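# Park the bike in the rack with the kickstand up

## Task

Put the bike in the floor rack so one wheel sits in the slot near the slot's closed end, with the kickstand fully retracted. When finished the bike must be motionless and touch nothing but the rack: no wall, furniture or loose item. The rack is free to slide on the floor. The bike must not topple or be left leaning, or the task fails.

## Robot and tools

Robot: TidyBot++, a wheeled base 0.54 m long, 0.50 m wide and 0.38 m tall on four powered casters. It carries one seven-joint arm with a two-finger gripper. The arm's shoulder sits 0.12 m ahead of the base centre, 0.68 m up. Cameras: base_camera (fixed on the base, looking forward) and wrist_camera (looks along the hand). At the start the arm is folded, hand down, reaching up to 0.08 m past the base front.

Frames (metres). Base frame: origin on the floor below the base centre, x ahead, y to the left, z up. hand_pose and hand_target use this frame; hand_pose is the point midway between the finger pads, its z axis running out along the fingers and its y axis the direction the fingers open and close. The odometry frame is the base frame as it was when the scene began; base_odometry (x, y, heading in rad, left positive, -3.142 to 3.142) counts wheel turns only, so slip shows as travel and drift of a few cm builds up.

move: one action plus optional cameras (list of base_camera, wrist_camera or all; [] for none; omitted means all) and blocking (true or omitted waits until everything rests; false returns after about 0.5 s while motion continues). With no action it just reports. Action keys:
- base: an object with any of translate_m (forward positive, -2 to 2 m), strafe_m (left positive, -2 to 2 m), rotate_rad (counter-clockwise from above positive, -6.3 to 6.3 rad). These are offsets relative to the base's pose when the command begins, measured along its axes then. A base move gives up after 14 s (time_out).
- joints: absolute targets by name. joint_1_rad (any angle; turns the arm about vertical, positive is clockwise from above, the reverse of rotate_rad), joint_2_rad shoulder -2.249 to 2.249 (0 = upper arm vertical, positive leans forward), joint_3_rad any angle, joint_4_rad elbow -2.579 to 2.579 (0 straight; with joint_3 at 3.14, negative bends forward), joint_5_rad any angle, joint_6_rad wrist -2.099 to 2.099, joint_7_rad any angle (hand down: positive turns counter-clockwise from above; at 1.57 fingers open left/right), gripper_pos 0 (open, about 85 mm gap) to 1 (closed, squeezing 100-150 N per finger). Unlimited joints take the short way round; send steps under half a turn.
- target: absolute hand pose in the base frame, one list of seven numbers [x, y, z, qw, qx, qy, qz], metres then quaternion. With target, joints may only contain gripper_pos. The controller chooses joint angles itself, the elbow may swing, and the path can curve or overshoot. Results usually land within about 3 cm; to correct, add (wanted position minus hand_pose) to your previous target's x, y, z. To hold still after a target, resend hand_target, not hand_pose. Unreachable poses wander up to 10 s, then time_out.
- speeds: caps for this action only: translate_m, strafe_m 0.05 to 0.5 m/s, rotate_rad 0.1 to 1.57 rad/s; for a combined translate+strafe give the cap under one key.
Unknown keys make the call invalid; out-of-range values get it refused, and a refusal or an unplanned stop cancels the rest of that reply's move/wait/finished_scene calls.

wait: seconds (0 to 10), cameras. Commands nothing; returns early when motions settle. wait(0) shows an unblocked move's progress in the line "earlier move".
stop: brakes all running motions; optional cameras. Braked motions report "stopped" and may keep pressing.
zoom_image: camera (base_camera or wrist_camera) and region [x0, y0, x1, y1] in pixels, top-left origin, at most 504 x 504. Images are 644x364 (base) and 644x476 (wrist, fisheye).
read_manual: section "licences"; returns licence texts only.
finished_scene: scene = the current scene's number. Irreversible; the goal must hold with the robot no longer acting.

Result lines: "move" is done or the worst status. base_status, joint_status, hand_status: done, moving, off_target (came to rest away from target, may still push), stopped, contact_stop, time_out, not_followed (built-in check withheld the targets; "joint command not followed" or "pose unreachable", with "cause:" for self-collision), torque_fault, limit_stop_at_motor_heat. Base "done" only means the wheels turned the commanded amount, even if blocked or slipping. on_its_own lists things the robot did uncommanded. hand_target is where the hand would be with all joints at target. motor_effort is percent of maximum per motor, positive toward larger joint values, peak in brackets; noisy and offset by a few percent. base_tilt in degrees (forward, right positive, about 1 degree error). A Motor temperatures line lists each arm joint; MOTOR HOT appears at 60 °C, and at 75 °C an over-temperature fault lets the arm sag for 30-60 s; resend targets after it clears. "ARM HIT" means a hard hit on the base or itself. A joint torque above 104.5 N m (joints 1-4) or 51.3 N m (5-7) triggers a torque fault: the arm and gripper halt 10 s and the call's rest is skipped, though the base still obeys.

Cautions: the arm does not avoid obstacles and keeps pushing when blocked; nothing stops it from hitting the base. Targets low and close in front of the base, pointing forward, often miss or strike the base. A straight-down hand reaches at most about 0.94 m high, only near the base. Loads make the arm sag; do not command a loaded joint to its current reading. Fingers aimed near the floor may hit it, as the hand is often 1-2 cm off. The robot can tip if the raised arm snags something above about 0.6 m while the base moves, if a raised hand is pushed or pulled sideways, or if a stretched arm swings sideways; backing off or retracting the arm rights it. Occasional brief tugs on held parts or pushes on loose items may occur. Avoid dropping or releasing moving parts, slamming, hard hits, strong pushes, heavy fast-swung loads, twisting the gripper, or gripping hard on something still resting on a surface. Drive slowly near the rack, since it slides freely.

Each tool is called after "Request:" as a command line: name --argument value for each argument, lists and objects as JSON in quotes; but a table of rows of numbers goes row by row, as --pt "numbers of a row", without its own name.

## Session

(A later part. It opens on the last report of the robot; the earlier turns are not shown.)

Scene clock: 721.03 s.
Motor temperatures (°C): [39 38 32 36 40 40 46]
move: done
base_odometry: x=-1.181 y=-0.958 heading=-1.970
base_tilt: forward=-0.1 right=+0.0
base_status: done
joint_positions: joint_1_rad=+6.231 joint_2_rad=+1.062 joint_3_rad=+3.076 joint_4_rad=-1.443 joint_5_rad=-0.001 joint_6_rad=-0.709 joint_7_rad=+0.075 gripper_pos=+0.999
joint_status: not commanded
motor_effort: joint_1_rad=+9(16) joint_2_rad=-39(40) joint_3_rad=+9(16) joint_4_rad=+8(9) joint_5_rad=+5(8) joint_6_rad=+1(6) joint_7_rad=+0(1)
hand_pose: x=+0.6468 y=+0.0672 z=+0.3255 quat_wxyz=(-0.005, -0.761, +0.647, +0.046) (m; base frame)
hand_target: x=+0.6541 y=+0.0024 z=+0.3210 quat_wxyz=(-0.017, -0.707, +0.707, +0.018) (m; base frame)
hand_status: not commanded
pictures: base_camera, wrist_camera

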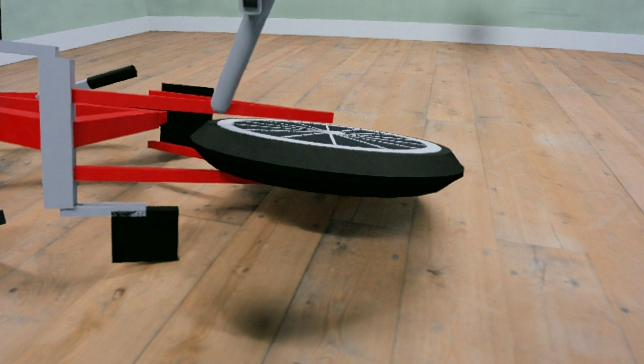

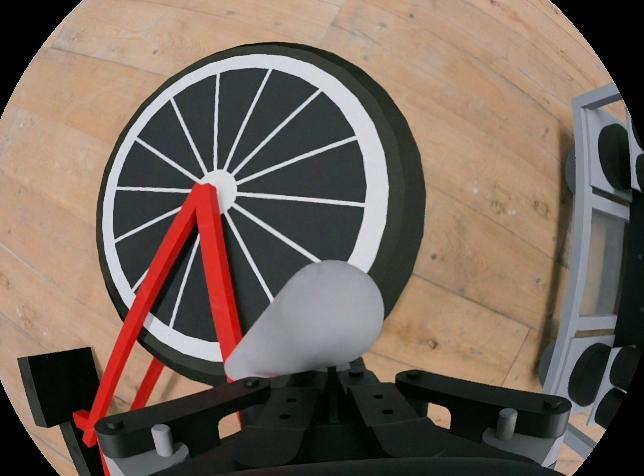

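Request:
move --base '{"strafe_m": -0.07}' --speeds '{"strafe_m": 0.06}'

Scene clock: 724.87 s.
Motor temperatures (°C): [39 38 32 36 40 40 46]
move: done
base_odometry: x=-1.246 y=-0.931 heading=-1.970
base_tilt: forward=+0.0 right=+0.0
base_status: done
joint_positions: joint_1_rad=+6.286 joint_2_rad=+1.056 joint_3_rad=+3.132 joint_4_rad=-1.443 joint_5_rad=-0.001 joint_6_rad=-0.704 joint_7_rad=+0.075 gripper_pos=+0.999
joint_status: not commanded
motor_effort: joint_1_rad=-1(13) joint_2_rad=-40(40) joint_3_rad=+1(12) joint_4_rad=+8(9) joint_5_rad=+0(6) joint_6_rad=-1(5) joint_7_rad=+0(1)
hand_pose: x=+0.6544 y=+0.0061 z=+0.3270 quat_wxyz=(-0.017, -0.733, +0.679, +0.026) (m; base frame)
hand_target: x=+0.6541 y=+0.0024 z=+0.3210 quat_wxyz=(-0.017, -0.707, +0.707, +0.018) (m; base frame)
hand_status: not commanded
pictures: base_camera, wrist_camera

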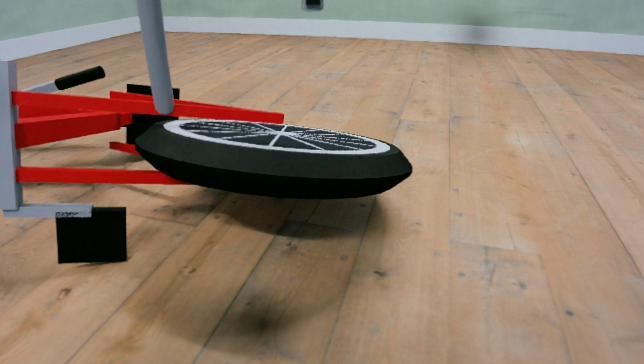

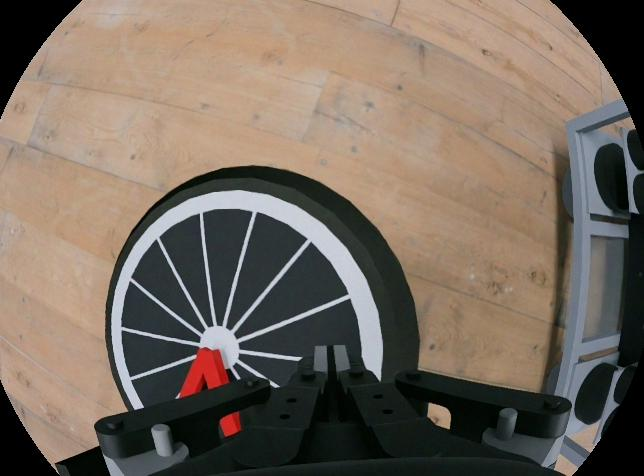

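Request:
move --joints '{"joint_1_rad": 6.283, "joint_2_rad": 0.81, "joint_3_rad": 3.14, "joint_4_rad": -1.51, "joint_5_rad": 0, "joint_6_rad": -0.87, "joint_7_rad": 0.0}' --cameras '[]'

Request:
move --base '{"strafe_m": 0.29, "translate_m": 0.04}' --speeds '{"strafe_m": 0.2}'

Scene clock: 746.93 s.
Motor temperatures (°C): [39 39 32 36 40 40 46]
move: done
base_odometry: x=-1.246 y=-0.931 heading=-1.970
base_tilt: forward=+0.0 right=+0.0
base_status: not commanded
joint_positions: joint_1_rad=+6.286 joint_2_rad=+0.816 joint_3_rad=+3.132 joint_4_rad=-1.483 joint_5_rad=-0.001 joint_6_rad=-0.798 joint_7_rad=+0.075 gripper_pos=+0.999
joint_status: all done
motor_effort: joint_1_rad=-1(2) joint_2_rad=-38(44) joint_3_rad=+0(3) joint_4_rad=+11(12) joint_5_rad=+0(1) joint_6_rad=+0(2) joint_7_rad=+0(1)
hand_pose: x=+0.6737 y=+0.0059 z=+0.4498 quat_wxyz=(+0.018, -0.734, +0.679, -0.013) (m; base frame)
hand_target: x=+0.6389 y=+0.0023 z=+0.4469 quat_wxyz=(-0.017, -0.707, +0.706, +0.018) (m; base frame)
hand_status: not commanded
pictures: none
No camera images: "cameras" was empty.

Scene clock: 749.27 s.
Motor temperatures (°C): [39 39 32 36 40 40 46]
move: done
base_odometry: x=-0.994 y=-1.080 heading=-1.970
base_tilt: forward=+0.0 right=+0.0
base_status: done
joint_positions: joint_1_rad=+6.282 joint_2_rad=+0.816 joint_3_rad=+3.132 joint_4_rad=-1.485 joint_5_rad=-0.001 joint_6_rad=-0.801 joint_7_rad=+0.075 gripper_pos=+0.999
joint_status: not commanded
motor_effort: joint_1_rad=-1(4) joint_2_rad=-38(39) joint_3_rad=+1(3) joint_4_rad=+11(12) joint_5_rad=+0(1) joint_6_rad=+1(2) joint_7_rad=+0(0)
hand_pose: x=+0.6717 y=+0.0075 z=+0.4492 quat_wxyz=(+0.016, -0.735, +0.677, -0.012) (m; base frame)
hand_target: x=+0.6389 y=+0.0023 z=+0.4469 quat_wxyz=(-0.017, -0.707, +0.706, +0.018) (m; base frame)
hand_status: not commanded
pictures: base_camera, wrist_camera

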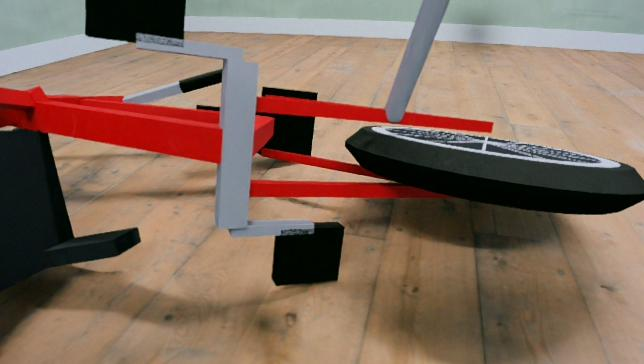

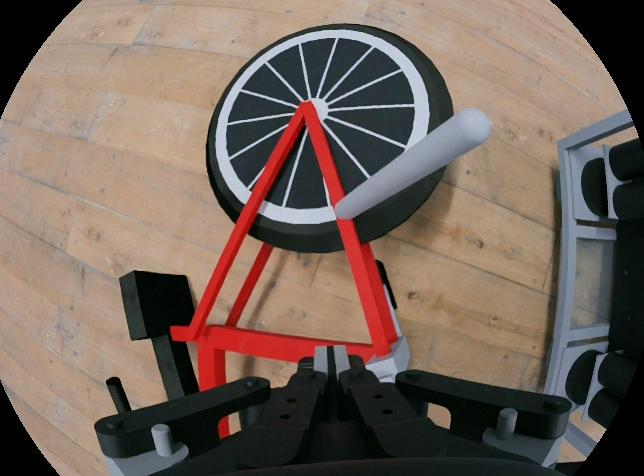

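Request:
move --base '{"translate_m": 0.045}' --speeds '{"translate_m": 0.1}' --cameras '[]'

Scene clock: 758.60 s.
Motor temperatures (°C): [39 39 32 36 40 40 46]
move: done
base_odometry: x=-1.012 y=-1.122 heading=-1.970
base_tilt: forward=-0.1 right=+0.0
base_status: done
joint_positions: joint_1_rad=+6.282 joint_2_rad=+0.816 joint_3_rad=+3.132 joint_4_rad=-1.488 joint_5_rad=-0.001 joint_6_rad=-0.803 joint_7_rad=+0.075 gripper_pos=+0.999
joint_status: not commanded
motor_effort: joint_1_rad=-1(2) joint_2_rad=-38(40) joint_3_rad=+1(2) joint_4_rad=+10(13) joint_5_rad=+1(1) joint_6_rad=+0(2) joint_7_rad=+0(0)
hand_pose: x=+0.6699 y=+0.0075 z=+0.4488 quat_wxyz=(+0.015, -0.735, +0.677, -0.010) (m; base frame)
hand_target: x=+0.6389 y=+0.0023 z=+0.4469 quat_wxyz=(-0.017, -0.707, +0.706, +0.018) (m; base frame)
hand_status: not commanded
pictures: none
No camera images: "cameras" was empty.

Request:
move --base '{"translate_m": -0.09}' --speeds '{"translate_m": 0.1}' --cameras '[]'

Request:
move --joints '{"joint_1_rad": 6.283, "joint_2_rad": 1.06, "joint_3_rad": 3.14, "joint_4_rad": -1.46, "joint_5_rad": 0, "joint_6_rad": -0.67, "joint_7_rad": 0.0}'

Scene clock: 763.63 s.
Motor temperatures (°C): [39 39 32 36 40 40 46]
move: done
base_odometry: x=-0.977 y=-1.039 heading=-1.970
base_tilt: forward=-0.1 right=+0.0
base_status: done
joint_positions: joint_1_rad=+6.282 joint_2_rad=+0.816 joint_3_rad=+3.132 joint_4_rad=-1.490 joint_5_rad=-0.001 joint_6_rad=-0.804 joint_7_rad=+0.075 gripper_pos=+0.999
joint_status: not commanded
motor_effort: joint_1_rad=-1(2) joint_2_rad=-38(39) joint_3_rad=+0(2) joint_4_rad=+11(13) joint_5_rad=+0(1) joint_6_rad=+0(2) joint_7_rad=+0(0)
hand_pose: x=+0.6684 y=+0.0075 z=+0.4483 quat_wxyz=(+0.014, -0.735, +0.677, -0.009) (m; base frame)
hand_target: x=+0.6389 y=+0.0023 z=+0.4469 quat_wxyz=(-0.017, -0.707, +0.706, +0.018) (m; base frame)
hand_status: not commanded
pictures: none
No camera images: "cameras" was empty.

Scene clock: 765.13 s.
Motor temperatures (°C): [39 39 32 36 40 40 46]
move: done
base_odometry: x=-0.977 y=-1.039 heading=-1.970
base_tilt: forward=+0.0 right=+0.1
base_status: not commanded
joint_positions: joint_1_rad=+6.282 joint_2_rad=+1.068 joint_3_rad=+3.132 joint_4_rad=-1.483 joint_5_rad=-0.001 joint_6_rad=-0.739 joint_7_rad=+0.075 gripper_pos=+0.999
joint_status: all done
motor_effort: joint_1_rad=-1(2) joint_2_rad=-39(43) joint_3_rad=+0(2) joint_4_rad=+6(11) joint_5_rad=+0(1) joint_6_rad=-1(2) joint_7_rad=+0(1)
hand_pose: x=+0.6168 y=+0.0075 z=+0.3158 quat_wxyz=(-0.047, -0.733, +0.676, +0.057) (m; base frame)
hand_target: x=+0.6540 y=+0.0024 z=+0.3210 quat_wxyz=(-0.017, -0.707, +0.707, +0.018) (m; base frame)
hand_status: not commanded
pictures: base_camera, wrist_camera

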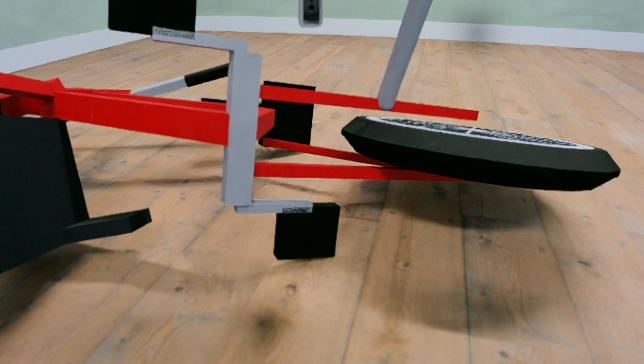

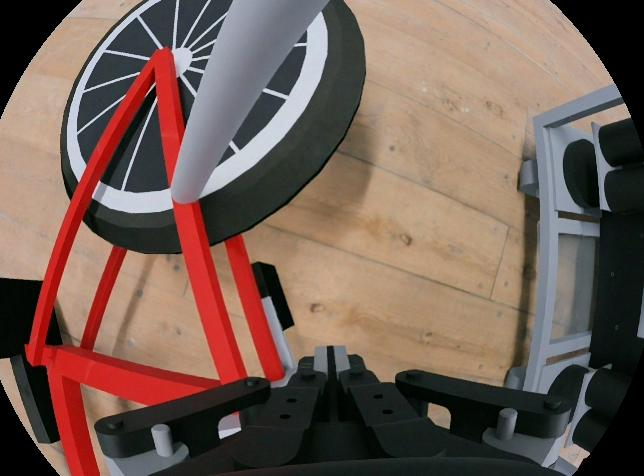

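Request:
move --joints '{"joint_6_rad": -0.52}' --cameras '[]'

Request:
move --base '{"strafe_m": -0.13}' --speeds '{"strafe_m": 0.08}'

Scene clock: 770.97 s.
Motor temperatures (°C): [39 39 32 36 40 40 46]
move: done
base_odometry: x=-0.977 y=-1.039 heading=-1.970
base_tilt: forward=+0.0 right=+0.0
base_status: not commanded
joint_positions: joint_1_rad=+6.282 joint_2_rad=+1.068 joint_3_rad=+3.132 joint_4_rad=-1.472 joint_5_rad=-0.001 joint_6_rad=-0.573 joint_7_rad=+0.075 gripper_pos=+0.999
joint_status: all done
motor_effort: joint_1_rad=-1(1) joint_2_rad=-40(40) joint_3_rad=+0(1) joint_4_rad=+8(9) joint_5_rad=+0(1) joint_6_rad=+0(2) joint_7_rad=+0(0)
hand_pose: x=+0.6743 y=+0.0078 z=+0.3144 quat_wxyz=(+0.013, -0.735, +0.678, -0.007) (m; base frame)
hand_target: x=+0.7007 y=+0.0024 z=+0.3223 quat_wxyz=(+0.036, -0.707, +0.706, -0.035) (m; base frame)
hand_status: not commanded
pictures: none
No camera images: "cameras" was empty.

Scene clock: 773.10 s.
Motor temperatures (°C): [39 39 32 36 40 40 45]
move: done
base_odometry: x=-1.096 y=-0.988 heading=-1.970
base_tilt: forward=+0.0 right=+0.0
base_status: done
joint_positions: joint_1_rad=+6.244 joint_2_rad=+1.068 joint_3_rad=+3.097 joint_4_rad=-1.472 joint_5_rad=-0.002 joint_6_rad=-0.573 joint_7_rad=+0.075 gripper_pos=+0.999
joint_status: not commanded
motor_effort: joint_1_rad=+8(9) joint_2_rad=-40(41) joint_3_rad=+9(11) joint_4_rad=+7(9) joint_5_rad=+4(5) joint_6_rad=+0(2) joint_7_rad=+0(0)
hand_pose: x=+0.6725 y=+0.0500 z=+0.3154 quat_wxyz=(+0.024, -0.753, +0.658, +0.004) (m; base frame)
hand_target: x=+0.7007 y=+0.0024 z=+0.3223 quat_wxyz=(+0.036, -0.707, +0.706, -0.035) (m; base frame)
hand_status: not commanded
pictures: base_camera, wrist_camera

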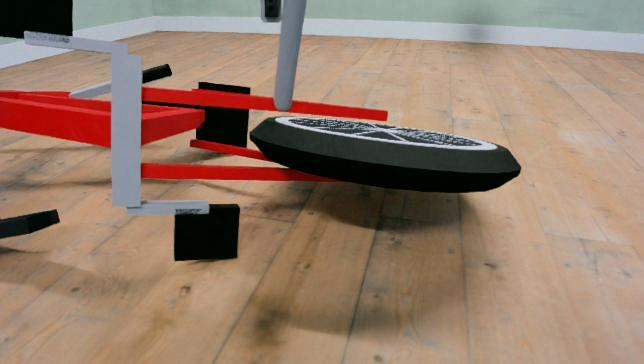

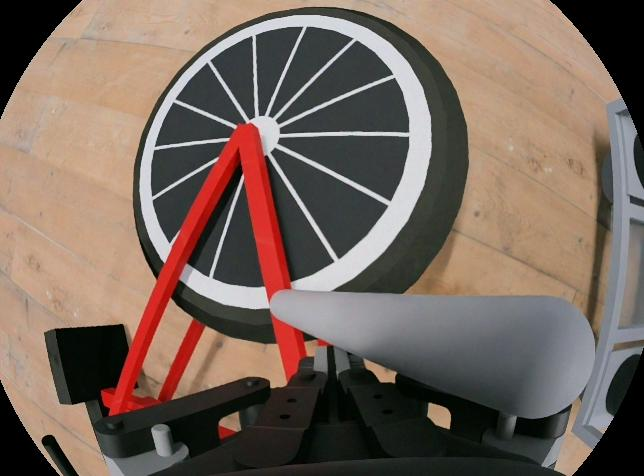

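Request:
move --base '{"strafe_m": -0.05}' --speeds '{"strafe_m": 0.06}'

Scene clock: 777.20 s.
Motor temperatures (°C): [39 39 32 36 40 40 45]
move: done
base_odometry: x=-1.142 y=-0.969 heading=-1.970
base_tilt: forward=-0.1 right=+0.0
base_status: done
joint_positions: joint_1_rad=+6.209 joint_2_rad=+1.068 joint_3_rad=+3.060 joint_4_rad=-1.470 joint_5_rad=-0.002 joint_6_rad=-0.570 joint_7_rad=+0.073 gripper_pos=+0.999
joint_status: not commanded
motor_effort: joint_1_rad=+14(17) joint_2_rad=-39(41) joint_3_rad=+13(17) joint_4_rad=+7(8) joint_5_rad=+7(9) joint_6_rad=+0(3) joint_7_rad=+0(1)
hand_pose: x=+0.6699 y=+0.0911 z=+0.3174 quat_wxyz=(+0.038, -0.769, +0.639, +0.014) (m; base frame)
hand_target: x=+0.7007 y=+0.0024 z=+0.3223 quat_wxyz=(+0.036, -0.707, +0.706, -0.035) (m; base frame)
hand_status: not commanded
pictures: base_camera, wrist_camera

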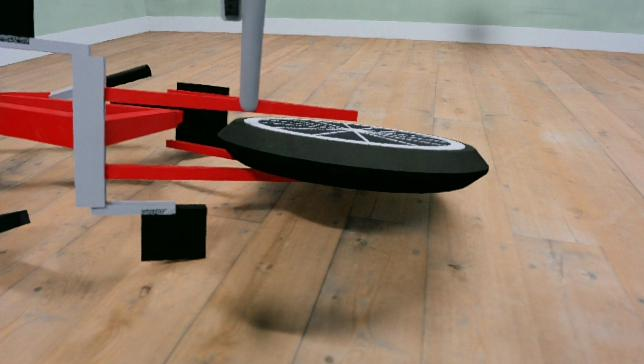

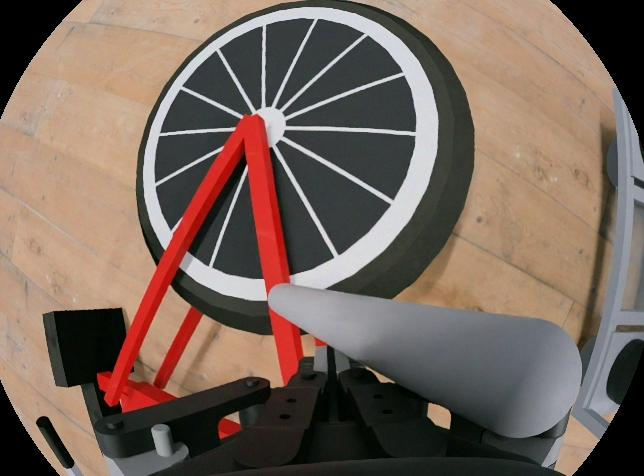

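Request:
move --cameras '["all"]'

Scene clock: 806.60 s.
Motor temperatures (°C): [39 39 33 36 40 40 45]
base_odometry: x=-1.142 y=-0.969 heading=-1.970
base_tilt: forward=-0.1 right=+0.0
base_status: done
joint_positions: joint_1_rad=+6.209 joint_2_rad=+1.068 joint_3_rad=+3.060 joint_4_rad=-1.470 joint_5_rad=-0.002 joint_6_rad=-0.570 joint_7_rad=+0.073 gripper_pos=+0.999
joint_status: not commanded
motor_effort: joint_1_rad=+15(17) joint_2_rad=-40(41) joint_3_rad=+14(17) joint_4_rad=+7(8) joint_5_rad=+6(9) joint_6_rad=+0(3) joint_7_rad=+1(1)
hand_pose: x=+0.6699 y=+0.0911 z=+0.3174 quat_wxyz=(+0.038, -0.769, +0.639, +0.014) (m; base frame)
hand_target: x=+0.7007 y=+0.0024 z=+0.3223 quat_wxyz=(+0.036, -0.707, +0.706, -0.035) (m; base frame)
hand_status: not commanded
pictures: base_camera, wrist_camera

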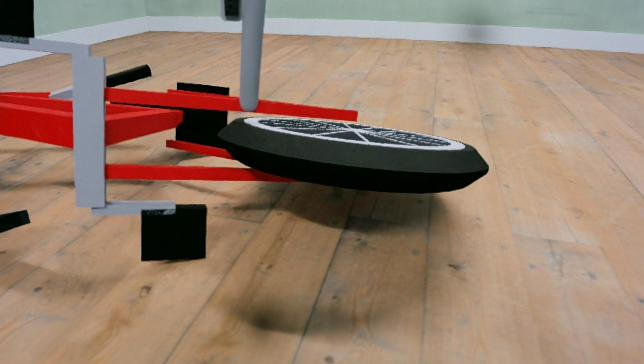

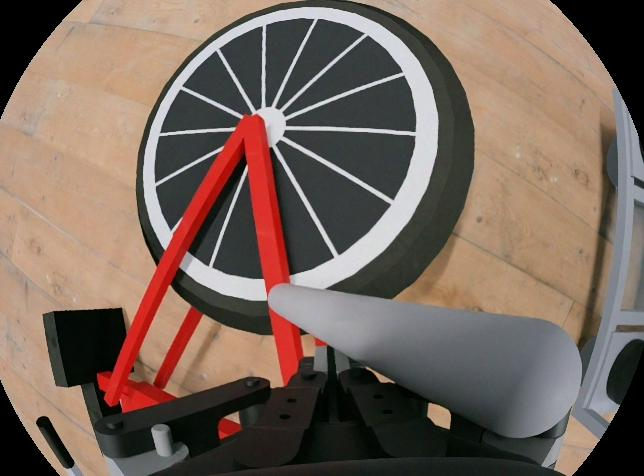

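Request:
move --base '{"strafe_m": -0.05}' --speeds '{"strafe_m": 0.06}' --cameras '["all"]'

Scene clock: 815.40 s.
Motor temperatures (°C): [39 39 33 36 40 40 45]
move: done
base_odometry: x=-1.188 y=-0.949 heading=-1.970
base_tilt: forward=-0.1 right=+0.0
base_status: done
joint_positions: joint_1_rad=+6.207 joint_2_rad=+1.068 joint_3_rad=+3.048 joint_4_rad=-1.468 joint_5_rad=-0.006 joint_6_rad=-0.564 joint_7_rad=+0.073 gripper_pos=+0.999
joint_status: not commanded
motor_effort: joint_1_rad=+14(20) joint_2_rad=-39(42) joint_3_rad=+14(19) joint_4_rad=+7(8) joint_5_rad=+6(9) joint_6_rad=-1(3) joint_7_rad=+0(1)
hand_pose: x=+0.6715 y=+0.1001 z=+0.3187 quat_wxyz=(+0.045, -0.769, +0.637, +0.016) (m; base frame)
hand_target: x=+0.7007 y=+0.0024 z=+0.3223 quat_wxyz=(+0.036, -0.707, +0.706, -0.035) (m; base frame)
hand_status: not commanded
pictures: base_camera, wrist_camera

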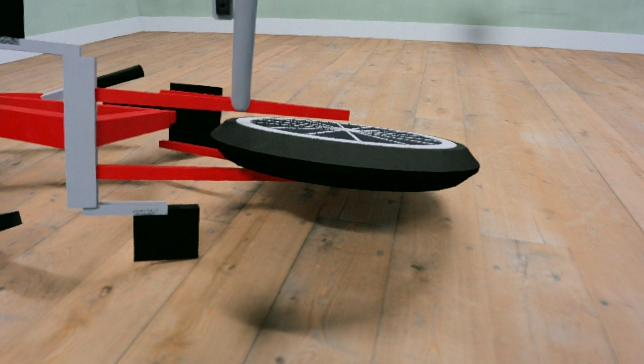

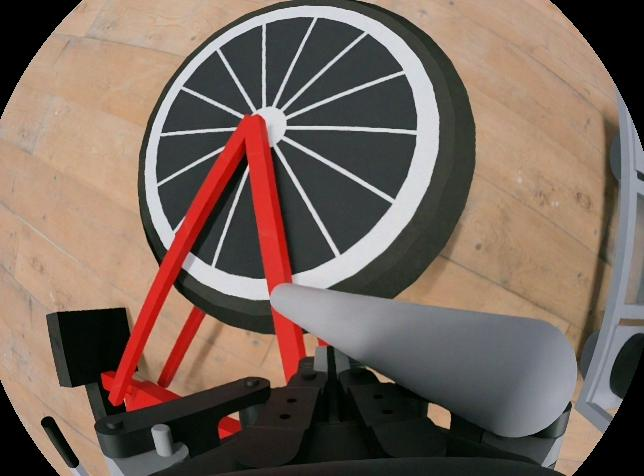

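Request:
move --joints '{"joint_2_rad": 0.956, "joint_4_rad": -1.527, "joint_6_rad": -0.557}' --cameras '["all"]'

Request:
move --base '{"strafe_m": -0.03}' --speeds '{"strafe_m": 0.06}' --cameras '["all"]'

Scene clock: 824.60 s.
Motor temperatures (°C): [39 39 33 36 40 40 45]
move: off_target
base_odometry: x=-1.188 y=-0.949 heading=-1.970
base_tilt: forward=+0.0 right=+0.0
base_status: not commanded
joint_positions: joint_1_rad=+6.211 joint_2_rad=+0.997 joint_3_rad=+3.054 joint_4_rad=-1.520 joint_5_rad=-0.006 joint_6_rad=-0.564 joint_7_rad=+0.072 gripper_pos=+0.999
joint_status: joint_2_rad off_target (ended at +0.997, target +0.956); the others done
motor_effort: joint_1_rad=+13(15) joint_2_rad=-42(45) joint_3_rad=+12(14) joint_4_rad=+10(12) joint_5_rad=+7(7) joint_6_rad=+1(3) joint_7_rad=+1(1)
hand_pose: x=+0.6678 y=+0.0934 z=+0.3472 quat_wxyz=(+0.049, -0.768, +0.638, +0.007) (m; base frame)
hand_target: x=+0.6866 y=+0.0024 z=+0.3662 quat_wxyz=(+0.036, -0.707, +0.706, -0.035) (m; base frame)
hand_status: not commanded
pictures: base_camera, wrist_camera

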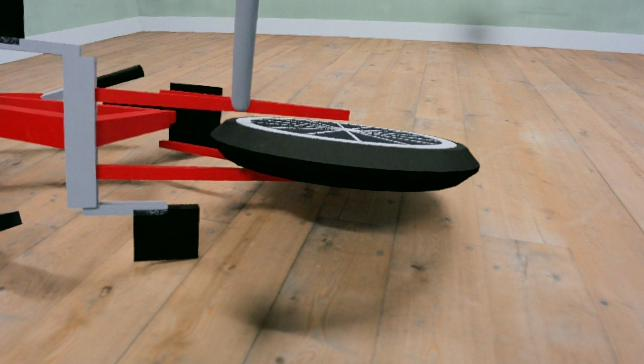

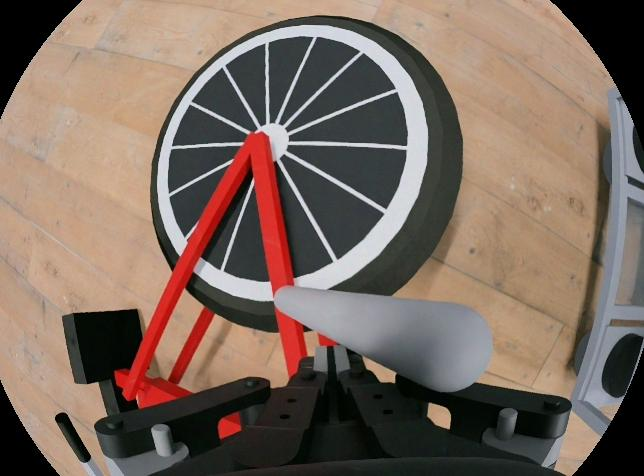

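Scene clock: 825.67 s.
Motor temperatures (°C): [39 39 33 36 40 40 45]
move: done
base_odometry: x=-1.216 y=-0.938 heading=-1.970
base_tilt: forward=-0.1 right=+0.0
base_status: done
joint_positions: joint_1_rad=+6.223 joint_2_rad=+0.958 joint_3_rad=+3.062 joint_4_rad=-1.519 joint_5_rad=-0.007 joint_6_rad=-0.564 joint_7_rad=+0.072 gripper_pos=+0.999
joint_status: not commanded
on_its_own: joint_2_rad moved -0.039 to your old target +0.956
motor_effort: joint_1_rad=+11(17) joint_2_rad=-35(42) joint_3_rad=+11(17) joint_4_rad=+5(10) joint_5_rad=+6(9) joint_6_rad=-3(4) joint_7_rad=+1(1)
hand_pose: x=+0.6825 y=+0.0831 z=+0.3690 quat_wxyz=(+0.060, -0.763, +0.644, -0.010) (m; base frame)
hand_target: x=+0.6866 y=+0.0024 z=+0.3662 quat_wxyz=(+0.036, -0.707, +0.706, -0.035) (m; base frame)
hand_status: not commanded
pictures: base_camera, wrist_camera

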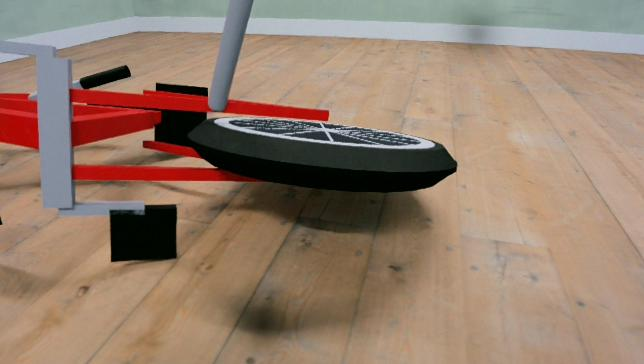

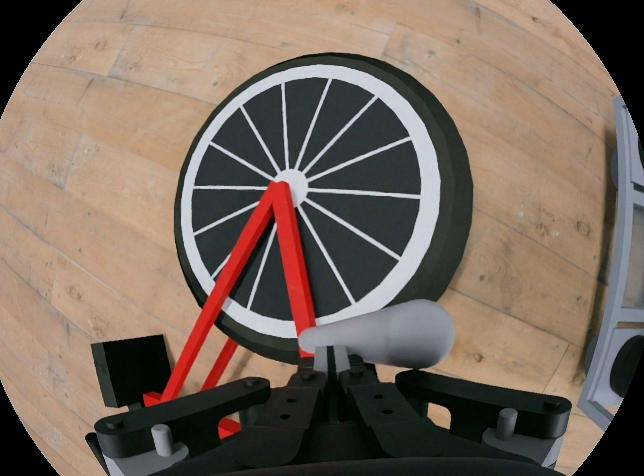

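Request:
move --base '{"strafe_m": -0.04}' --joints '{"joint_2_rad": 1.03, "joint_4_rad": -1.48}' --speeds '{"strafe_m": 0.06}' --cameras '["all"]'

Scene clock: 831.03 s.
Motor temperatures (°C): [39 39 33 36 40 40 45]
move: done
base_odometry: x=-1.252 y=-0.922 heading=-1.970
base_tilt: forward=+0.0 right=+0.0
base_status: done
joint_positions: joint_1_rad=+6.286 joint_2_rad=+1.040 joint_3_rad=+3.135 joint_4_rad=-1.470 joint_5_rad=-0.007 joint_6_rad=-0.564 joint_7_rad=+0.072 gripper_pos=+0.999
joint_status: all done
motor_effort: joint_1_rad=-1(15) joint_2_rad=-40(43) joint_3_rad=+1(14) joint_4_rad=+9(11) joint_5_rad=+0(6) joint_6_rad=+0(5) joint_7_rad=+0(1)
hand_pose: x=+0.6883 y=+0.0049 z=+0.3305 quat_wxyz=(+0.027, -0.730, +0.683, -0.021) (m; base frame)
hand_target: x=+0.6885 y=+0.0024 z=+0.3343 quat_wxyz=(+0.027, -0.707, +0.706, -0.026) (m; base frame)
hand_status: not commanded
pictures: base_camera, wrist_camera

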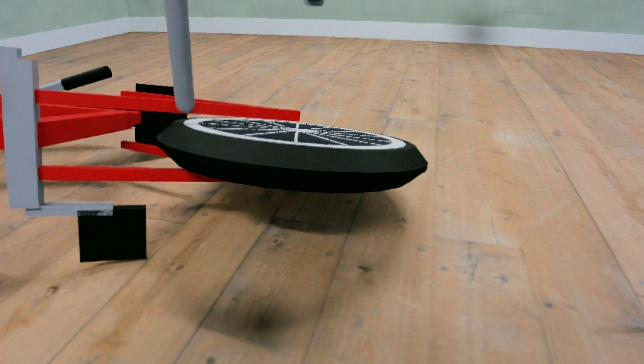

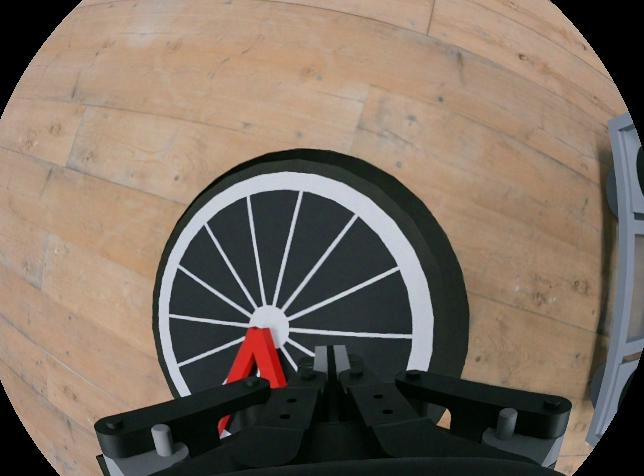

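Request:
move --joints '{"joint_2_rad": 0.85, "joint_4_rad": -1.68, "joint_6_rad": -0.54}' --cameras '[]'

Request:
move --base '{"strafe_m": 0.22}' --speeds '{"strafe_m": 0.2}' --cameras '["all"]'

Scene clock: 847.23 s.
Motor temperatures (°C): [39 40 33 36 40 40 45]
move: done
base_odometry: x=-1.252 y=-0.922 heading=-1.970
base_tilt: forward=+0.0 right=+0.0
base_status: not commanded
joint_positions: joint_1_rad=+6.286 joint_2_rad=+0.865 joint_3_rad=+3.135 joint_4_rad=-1.652 joint_5_rad=-0.007 joint_6_rad=-0.564 joint_7_rad=+0.072 gripper_pos=+0.999
joint_status: all done
motor_effort: joint_1_rad=-1(1) joint_2_rad=-37(42) joint_3_rad=+1(2) joint_4_rad=+8(10) joint_5_rad=+0(1) joint_6_rad=+1(2) joint_7_rad=+0(0)
hand_pose: x=+0.6419 y=+0.0048 z=+0.3890 quat_wxyz=(+0.024, -0.730, +0.683, -0.019) (m; base frame)
hand_target: x=+0.6379 y=+0.0023 z=+0.3917 quat_wxyz=(+0.026, -0.707, +0.706, -0.025) (m; base frame)
hand_status: not commanded
pictures: none
No camera images: "cameras" was empty.

Scene clock: 849.13 s.
Motor temperatures (°C): [39 40 33 36 40 40 45]
move: done
base_odometry: x=-1.050 y=-1.007 heading=-1.971
base_tilt: forward=+0.0 right=+0.0
base_status: done
joint_positions: joint_1_rad=+6.358 joint_2_rad=+0.863 joint_3_rad=+3.229 joint_4_rad=-1.659 joint_5_rad=+0.012 joint_6_rad=-0.558 joint_7_rad=+0.072 gripper_pos=+0.999
joint_status: not commanded
motor_effort: joint_1_rad=-15(20) joint_2_rad=-36(39) joint_3_rad=-12(17) joint_4_rad=+9(10) joint_5_rad=-6(9) joint_6_rad=+1(4) joint_7_rad=+0(0)
hand_pose: x=+0.6348 y=-0.0883 z=+0.3899 quat_wxyz=(-0.008, -0.689, +0.723, -0.048) (m; base frame)
hand_target: x=+0.6379 y=+0.0023 z=+0.3917 quat_wxyz=(+0.026, -0.707, +0.706, -0.025) (m; base frame)
hand_status: not commanded
pictures: base_camera, wrist_camera

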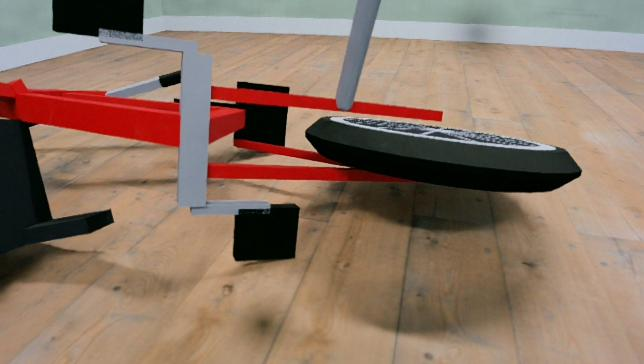

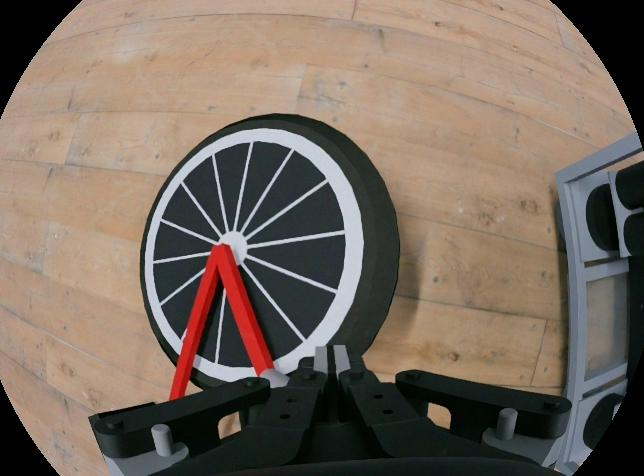

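Request:
move --joints '{"joint_2_rad": 0.6, "joint_4_rad": -1.8, "joint_6_rad": -0.64}' --cameras '["all"]'

Scene clock: 855.10 s.
Motor temperatures (°C): [39 40 33 36 40 40 45]
move: done
base_odometry: x=-1.050 y=-1.007 heading=-1.970
base_tilt: forward=-0.1 right=+0.1
base_status: not commanded
joint_positions: joint_1_rad=+6.281 joint_2_rad=+0.608 joint_3_rad=+3.135 joint_4_rad=-1.773 joint_5_rad=+0.012 joint_6_rad=-0.578 joint_7_rad=+0.072 gripper_pos=+0.999
joint_status: all done
motor_effort: joint_1_rad=-1(15) joint_2_rad=-32(41) joint_3_rad=+1(12) joint_4_rad=+11(11) joint_5_rad=+0(6) joint_6_rad=+2(3) joint_7_rad=+0(0)
hand_pose: x=+0.6329 y=+0.0043 z=+0.4935 quat_wxyz=(+0.061, -0.735, +0.672, -0.068) (m; base frame)
hand_target: x=+0.6005 y=+0.0023 z=+0.4876 quat_wxyz=(+0.036, -0.707, +0.706, -0.036) (m; base frame)
hand_status: not commanded
pictures: base_camera, wrist_camera

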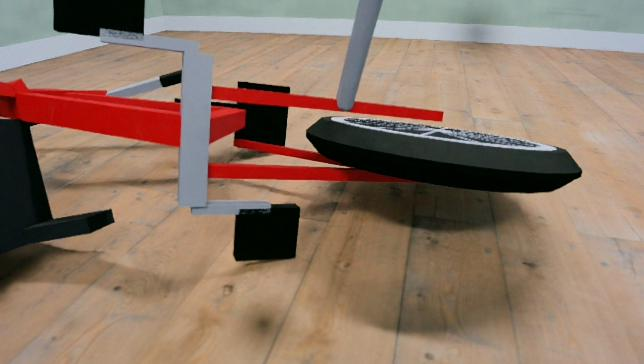

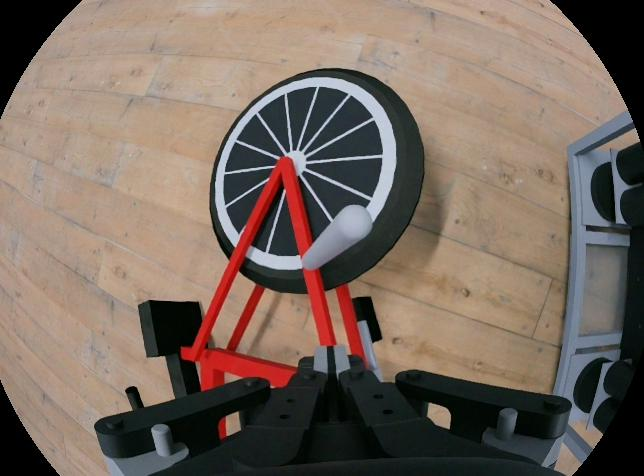

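Request:
move --joints '{"joint_2_rad": 1.01, "joint_4_rad": -1.64, "joint_6_rad": -0.45}' --cameras '["all"]'

Request:
move --base '{"strafe_m": -0.12}' --speeds '{"strafe_m": 0.08}' --cameras '["all"]'

Scene clock: 879.17 s.
Motor temperatures (°C): [39 40 33 36 40 40 45]
move: done
base_odometry: x=-1.050 y=-1.007 heading=-1.970
base_tilt: forward=+0.0 right=-0.1
base_status: not commanded
joint_positions: joint_1_rad=+6.281 joint_2_rad=+1.008 joint_3_rad=+3.135 joint_4_rad=-1.665 joint_5_rad=+0.012 joint_6_rad=-0.521 joint_7_rad=+0.072 gripper_pos=+0.999
joint_status: all done
motor_effort: joint_1_rad=-1(1) joint_2_rad=-37(39) joint_3_rad=+1(2) joint_4_rad=+6(11) joint_5_rad=+0(1) joint_6_rad=+0(3) joint_7_rad=+0(0)
hand_pose: x=+0.6004 y=+0.0047 z=+0.3151 quat_wxyz=(-0.018, -0.737, +0.675, +0.019) (m; base frame)
hand_target: x=+0.6366 y=+0.0024 z=+0.3175 quat_wxyz=(+0.015, -0.707, +0.707, -0.014) (m; base frame)
hand_status: not commanded
pictures: base_camera, wrist_camera

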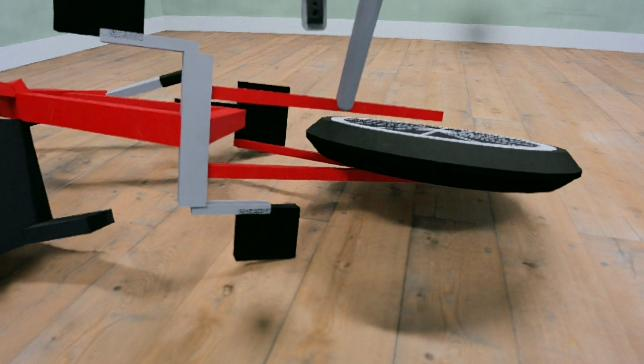

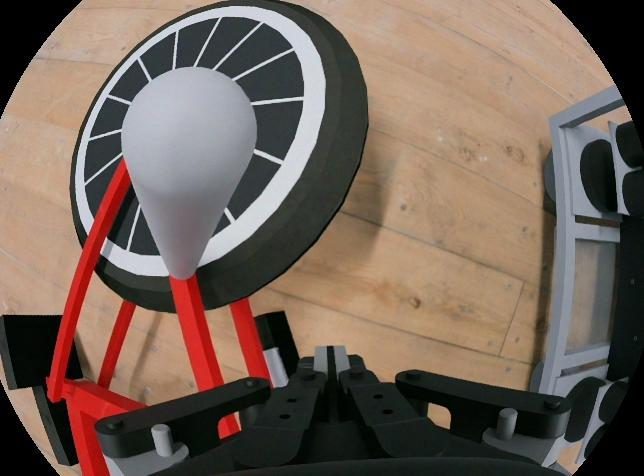

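Scene clock: 881.17 s.
Motor temperatures (°C): [39 40 33 36 40 40 45]
move: done
base_odometry: x=-1.160 y=-0.961 heading=-1.969
base_tilt: forward=+0.0 right=+0.0
base_status: done
joint_positions: joint_1_rad=+6.227 joint_2_rad=+1.009 joint_3_rad=+3.083 joint_4_rad=-1.664 joint_5_rad=+0.012 joint_6_rad=-0.516 joint_7_rad=+0.072 gripper_pos=+0.999
joint_status: not commanded
motor_effort: joint_1_rad=+12(13) joint_2_rad=-38(39) joint_3_rad=+11(13) joint_4_rad=+6(10) joint_5_rad=+3(4) joint_6_rad=+0(4) joint_7_rad=-2(2)
hand_pose: x=+0.5988 y=+0.0597 z=+0.3159 quat_wxyz=(-0.001, -0.764, +0.644, +0.032) (m; base frame)
hand_target: x=+0.6366 y=+0.0024 z=+0.3175 quat_wxyz=(+0.015, -0.707, +0.707, -0.014) (m; base frame)
hand_status: not commanded
pictures: base_camera, wrist_camera

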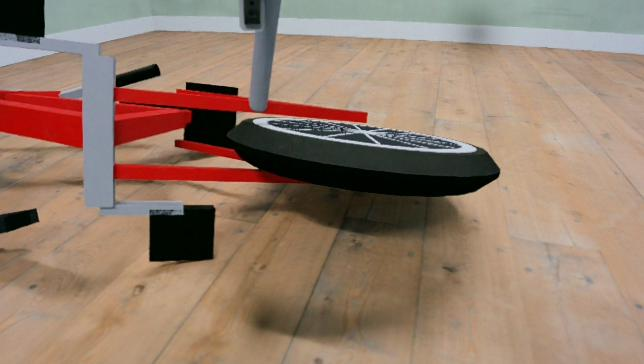

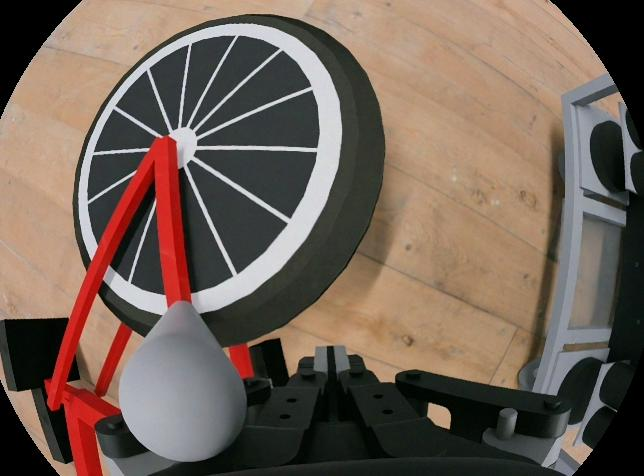

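Request:
move --base '{"strafe_m": 0.11}' --speeds '{"strafe_m": 0.2}' --cameras '[]'

Request:
move --base '{"translate_m": 0.045}' --speeds '{"translate_m": 0.2}' --cameras '["wrist_camera"]'

Request:
move --base '{"strafe_m": -0.11}' --speeds '{"strafe_m": 0.08}' --cameras '["all"]'

Scene clock: 887.80 s.
Motor temperatures (°C): [39 40 33 36 40 40 45]
move: done
base_odometry: x=-1.059 y=-1.003 heading=-1.968
base_tilt: forward=+0.0 right=+0.0
base_status: done
joint_positions: joint_1_rad=+6.280 joint_2_rad=+1.011 joint_3_rad=+3.136 joint_4_rad=-1.649 joint_5_rad=+0.012 joint_6_rad=-0.496 joint_7_rad=+0.070 gripper_pos=+0.999
joint_status: not commanded
motor_effort: joint_1_rad=-1(10) joint_2_rad=-37(39) joint_3_rad=+1(11) joint_4_rad=+6(15) joint_5_rad=+0(3) joint_6_rad=+0(7) joint_7_rad=+0(2)
hand_pose: x=+0.6168 y=+0.0042 z=+0.3156 quat_wxyz=(-0.005, -0.737, +0.676, +0.005) (m; base frame)
hand_target: x=+0.6366 y=+0.0024 z=+0.3175 quat_wxyz=(+0.015, -0.707, +0.707, -0.014) (m; base frame)
hand_status: not commanded
pictures: none
No camera images: "cameras" was empty.

Scene clock: 888.73 s.
Motor temperatures (°C): [39 40 33 36 40 40 45]
move: done
base_odometry: x=-1.076 y=-1.045 heading=-1.968
base_tilt: forward=+0.0 right=+0.0
base_status: done
joint_positions: joint_1_rad=+6.281 joint_2_rad=+1.011 joint_3_rad=+3.136 joint_4_rad=-1.647 joint_5_rad=+0.012 joint_6_rad=-0.496 joint_7_rad=+0.070 gripper_pos=+0.999
joint_status: not commanded
motor_effort: joint_1_rad=-1(2) joint_2_rad=-37(39) joint_3_rad=+1(2) joint_4_rad=+5(8) joint_5_rad=+1(1) joint_6_rad=+1(2) joint_7_rad=+0(0)
hand_pose: x=+0.6178 y=+0.0041 z=+0.3157 quat_wxyz=(-0.005, -0.737, +0.676, +0.004) (m; base frame)
hand_target: x=+0.6366 y=+0.0024 z=+0.3175 quat_wxyz=(+0.015, -0.707, +0.707, -0.014) (m; base frame)
hand_status: not commanded
pictures: wrist_camera

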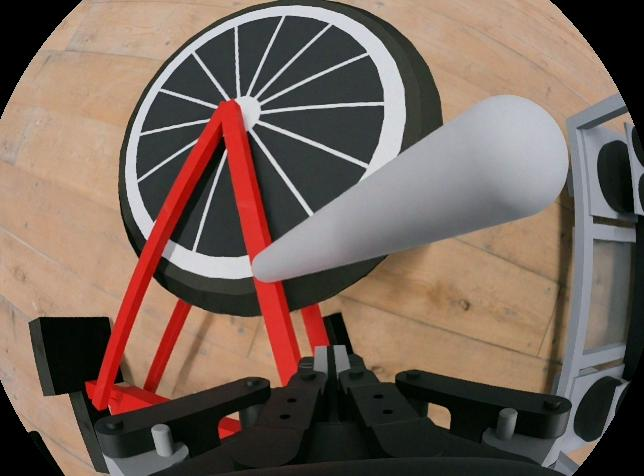

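Scene clock: 890.63 s.
Motor temperatures (°C): [39 40 33 36 40 40 45]
move: done
base_odometry: x=-1.178 y=-1.003 heading=-1.968
base_tilt: forward=-0.1 right=+0.0
base_status: done
joint_positions: joint_1_rad=+6.223 joint_2_rad=+1.011 joint_3_rad=+3.074 joint_4_rad=-1.643 joint_5_rad=+0.010 joint_6_rad=-0.493 joint_7_rad=+0.069 gripper_pos=+0.999
joint_status: not commanded
motor_effort: joint_1_rad=+11(13) joint_2_rad=-36(38) joint_3_rad=+12(16) joint_4_rad=+5(7) joint_5_rad=+6(7) joint_6_rad=-1(4) joint_7_rad=+0(1)
hand_pose: x=+0.6166 y=+0.0690 z=+0.3180 quat_wxyz=(+0.017, -0.766, +0.642, +0.020) (m; base frame)
hand_target: x=+0.6366 y=+0.0024 z=+0.3175 quat_wxyz=(+0.015, -0.707, +0.707, -0.014) (m; base frame)
hand_status: not commanded
pictures: base_camera, wrist_camera

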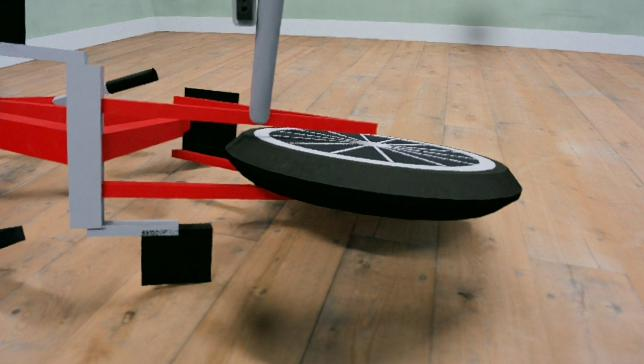

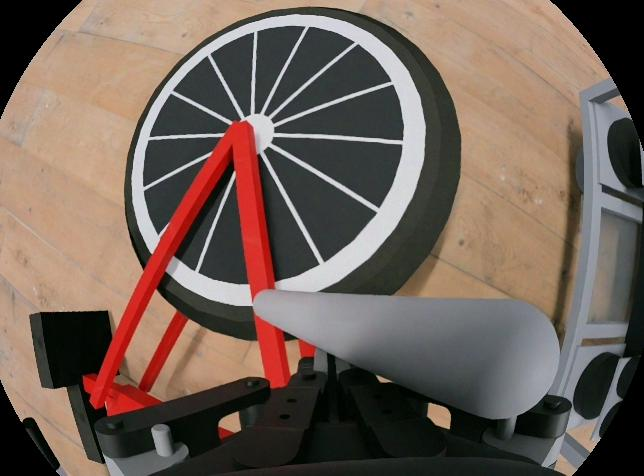

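Request:
move --base '{"translate_m": -0.028}' --speeds '{"translate_m": 0.1}' --cameras '["wrist_camera"]'

Request:
move --base '{"strafe_m": -0.05}' --speeds '{"strafe_m": 0.06}' --cameras '["all"]'

Scene clock: 896.87 s.
Motor temperatures (°C): [39 40 33 36 40 40 45]
move: done
base_odometry: x=-1.167 y=-0.977 heading=-1.968
base_tilt: forward=-0.1 right=+0.0
base_status: done
joint_positions: joint_1_rad=+6.227 joint_2_rad=+1.010 joint_3_rad=+3.078 joint_4_rad=-1.632 joint_5_rad=+0.010 joint_6_rad=-0.484 joint_7_rad=+0.069 gripper_pos=+0.999
joint_status: not commanded
motor_effort: joint_1_rad=+9(11) joint_2_rad=-35(36) joint_3_rad=+10(12) joint_4_rad=+7(8) joint_5_rad=+4(5) joint_6_rad=+1(5) joint_7_rad=+0(1)
hand_pose: x=+0.6266 y=+0.0653 z=+0.3200 quat_wxyz=(+0.023, -0.764, +0.645, +0.012) (m; base frame)
hand_target: x=+0.6366 y=+0.0024 z=+0.3175 quat_wxyz=(+0.015, -0.707, +0.707, -0.014) (m; base frame)
hand_status: not commanded
pictures: wrist_camera

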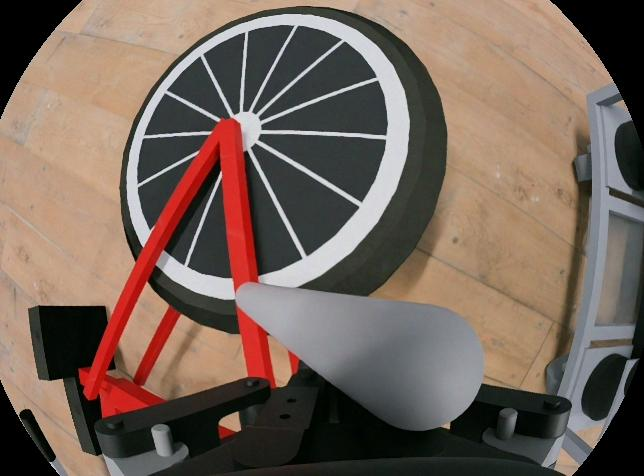

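Scene clock: 898.20 s.
Motor temperatures (°C): [39 40 33 36 40 40 45]
move: done
base_odometry: x=-1.213 y=-0.957 heading=-1.968
base_tilt: forward=-0.1 right=+0.0
base_status: done
joint_positions: joint_1_rad=+6.226 joint_2_rad=+1.010 joint_3_rad=+3.070 joint_4_rad=-1.632 joint_5_rad=+0.010 joint_6_rad=-0.484 joint_7_rad=+0.069 gripper_pos=+0.999
joint_status: not commanded
motor_effort: joint_1_rad=+10(15) joint_2_rad=-38(38) joint_3_rad=+11(15) joint_4_rad=+7(9) joint_5_rad=+4(6) joint_6_rad=+2(2) joint_7_rad=+0(1)
hand_pose: x=+0.6261 y=+0.0708 z=+0.3204 quat_wxyz=(+0.026, -0.765, +0.643, +0.014) (m; base frame)
hand_target: x=+0.6366 y=+0.0024 z=+0.3175 quat_wxyz=(+0.015, -0.707, +0.707, -0.014) (m; base frame)
hand_status: not commanded
pictures: base_camera, wrist_camera

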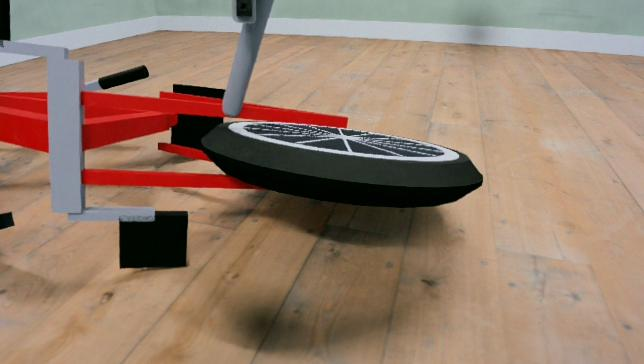

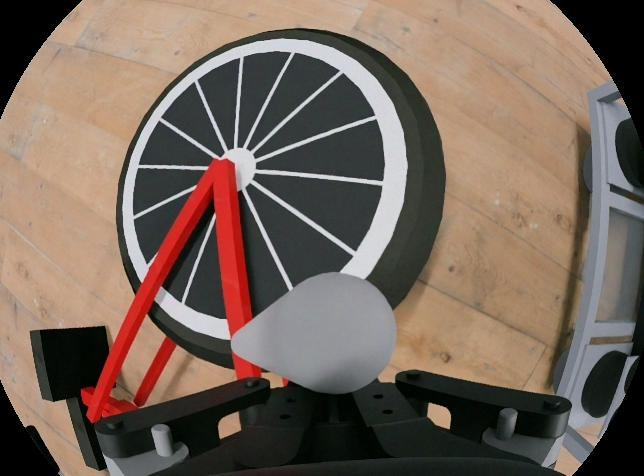

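Request:
move --base '{"strafe_m": -0.04}' --speeds '{"strafe_m": 0.06}' --cameras '["all"]'

Scene clock: 901.73 s.
Motor temperatures (°C): [39 40 33 36 40 40 45]
move: done
base_odometry: x=-1.250 y=-0.942 heading=-1.968
base_tilt: forward=+0.0 right=+0.0
base_status: done
joint_positions: joint_1_rad=+6.252 joint_2_rad=+1.006 joint_3_rad=+3.097 joint_4_rad=-1.631 joint_5_rad=+0.010 joint_6_rad=-0.479 joint_7_rad=+0.069 gripper_pos=+0.999
joint_status: not commanded
motor_effort: joint_1_rad=+4(14) joint_2_rad=-36(39) joint_3_rad=+5(13) joint_4_rad=+6(9) joint_5_rad=+2(5) joint_6_rad=+0(4) joint_7_rad=-1(1)
hand_pose: x=+0.6328 y=+0.0419 z=+0.3217 quat_wxyz=(+0.021, -0.752, +0.658, +0.002) (m; base frame)
hand_target: x=+0.6366 y=+0.0024 z=+0.3175 quat_wxyz=(+0.015, -0.707, +0.707, -0.014) (m; base frame)
hand_status: not commanded
pictures: base_camera, wrist_camera

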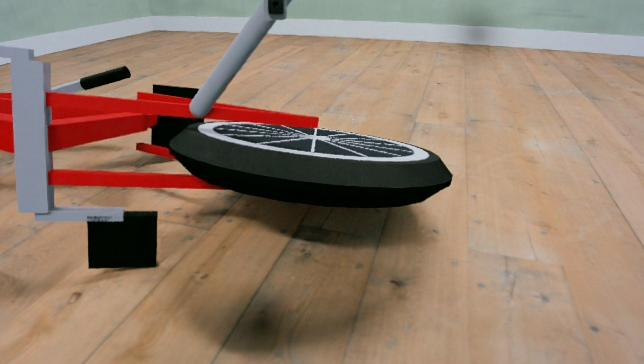

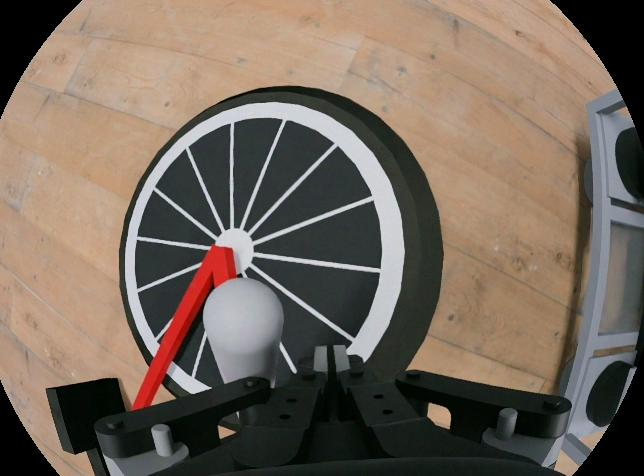

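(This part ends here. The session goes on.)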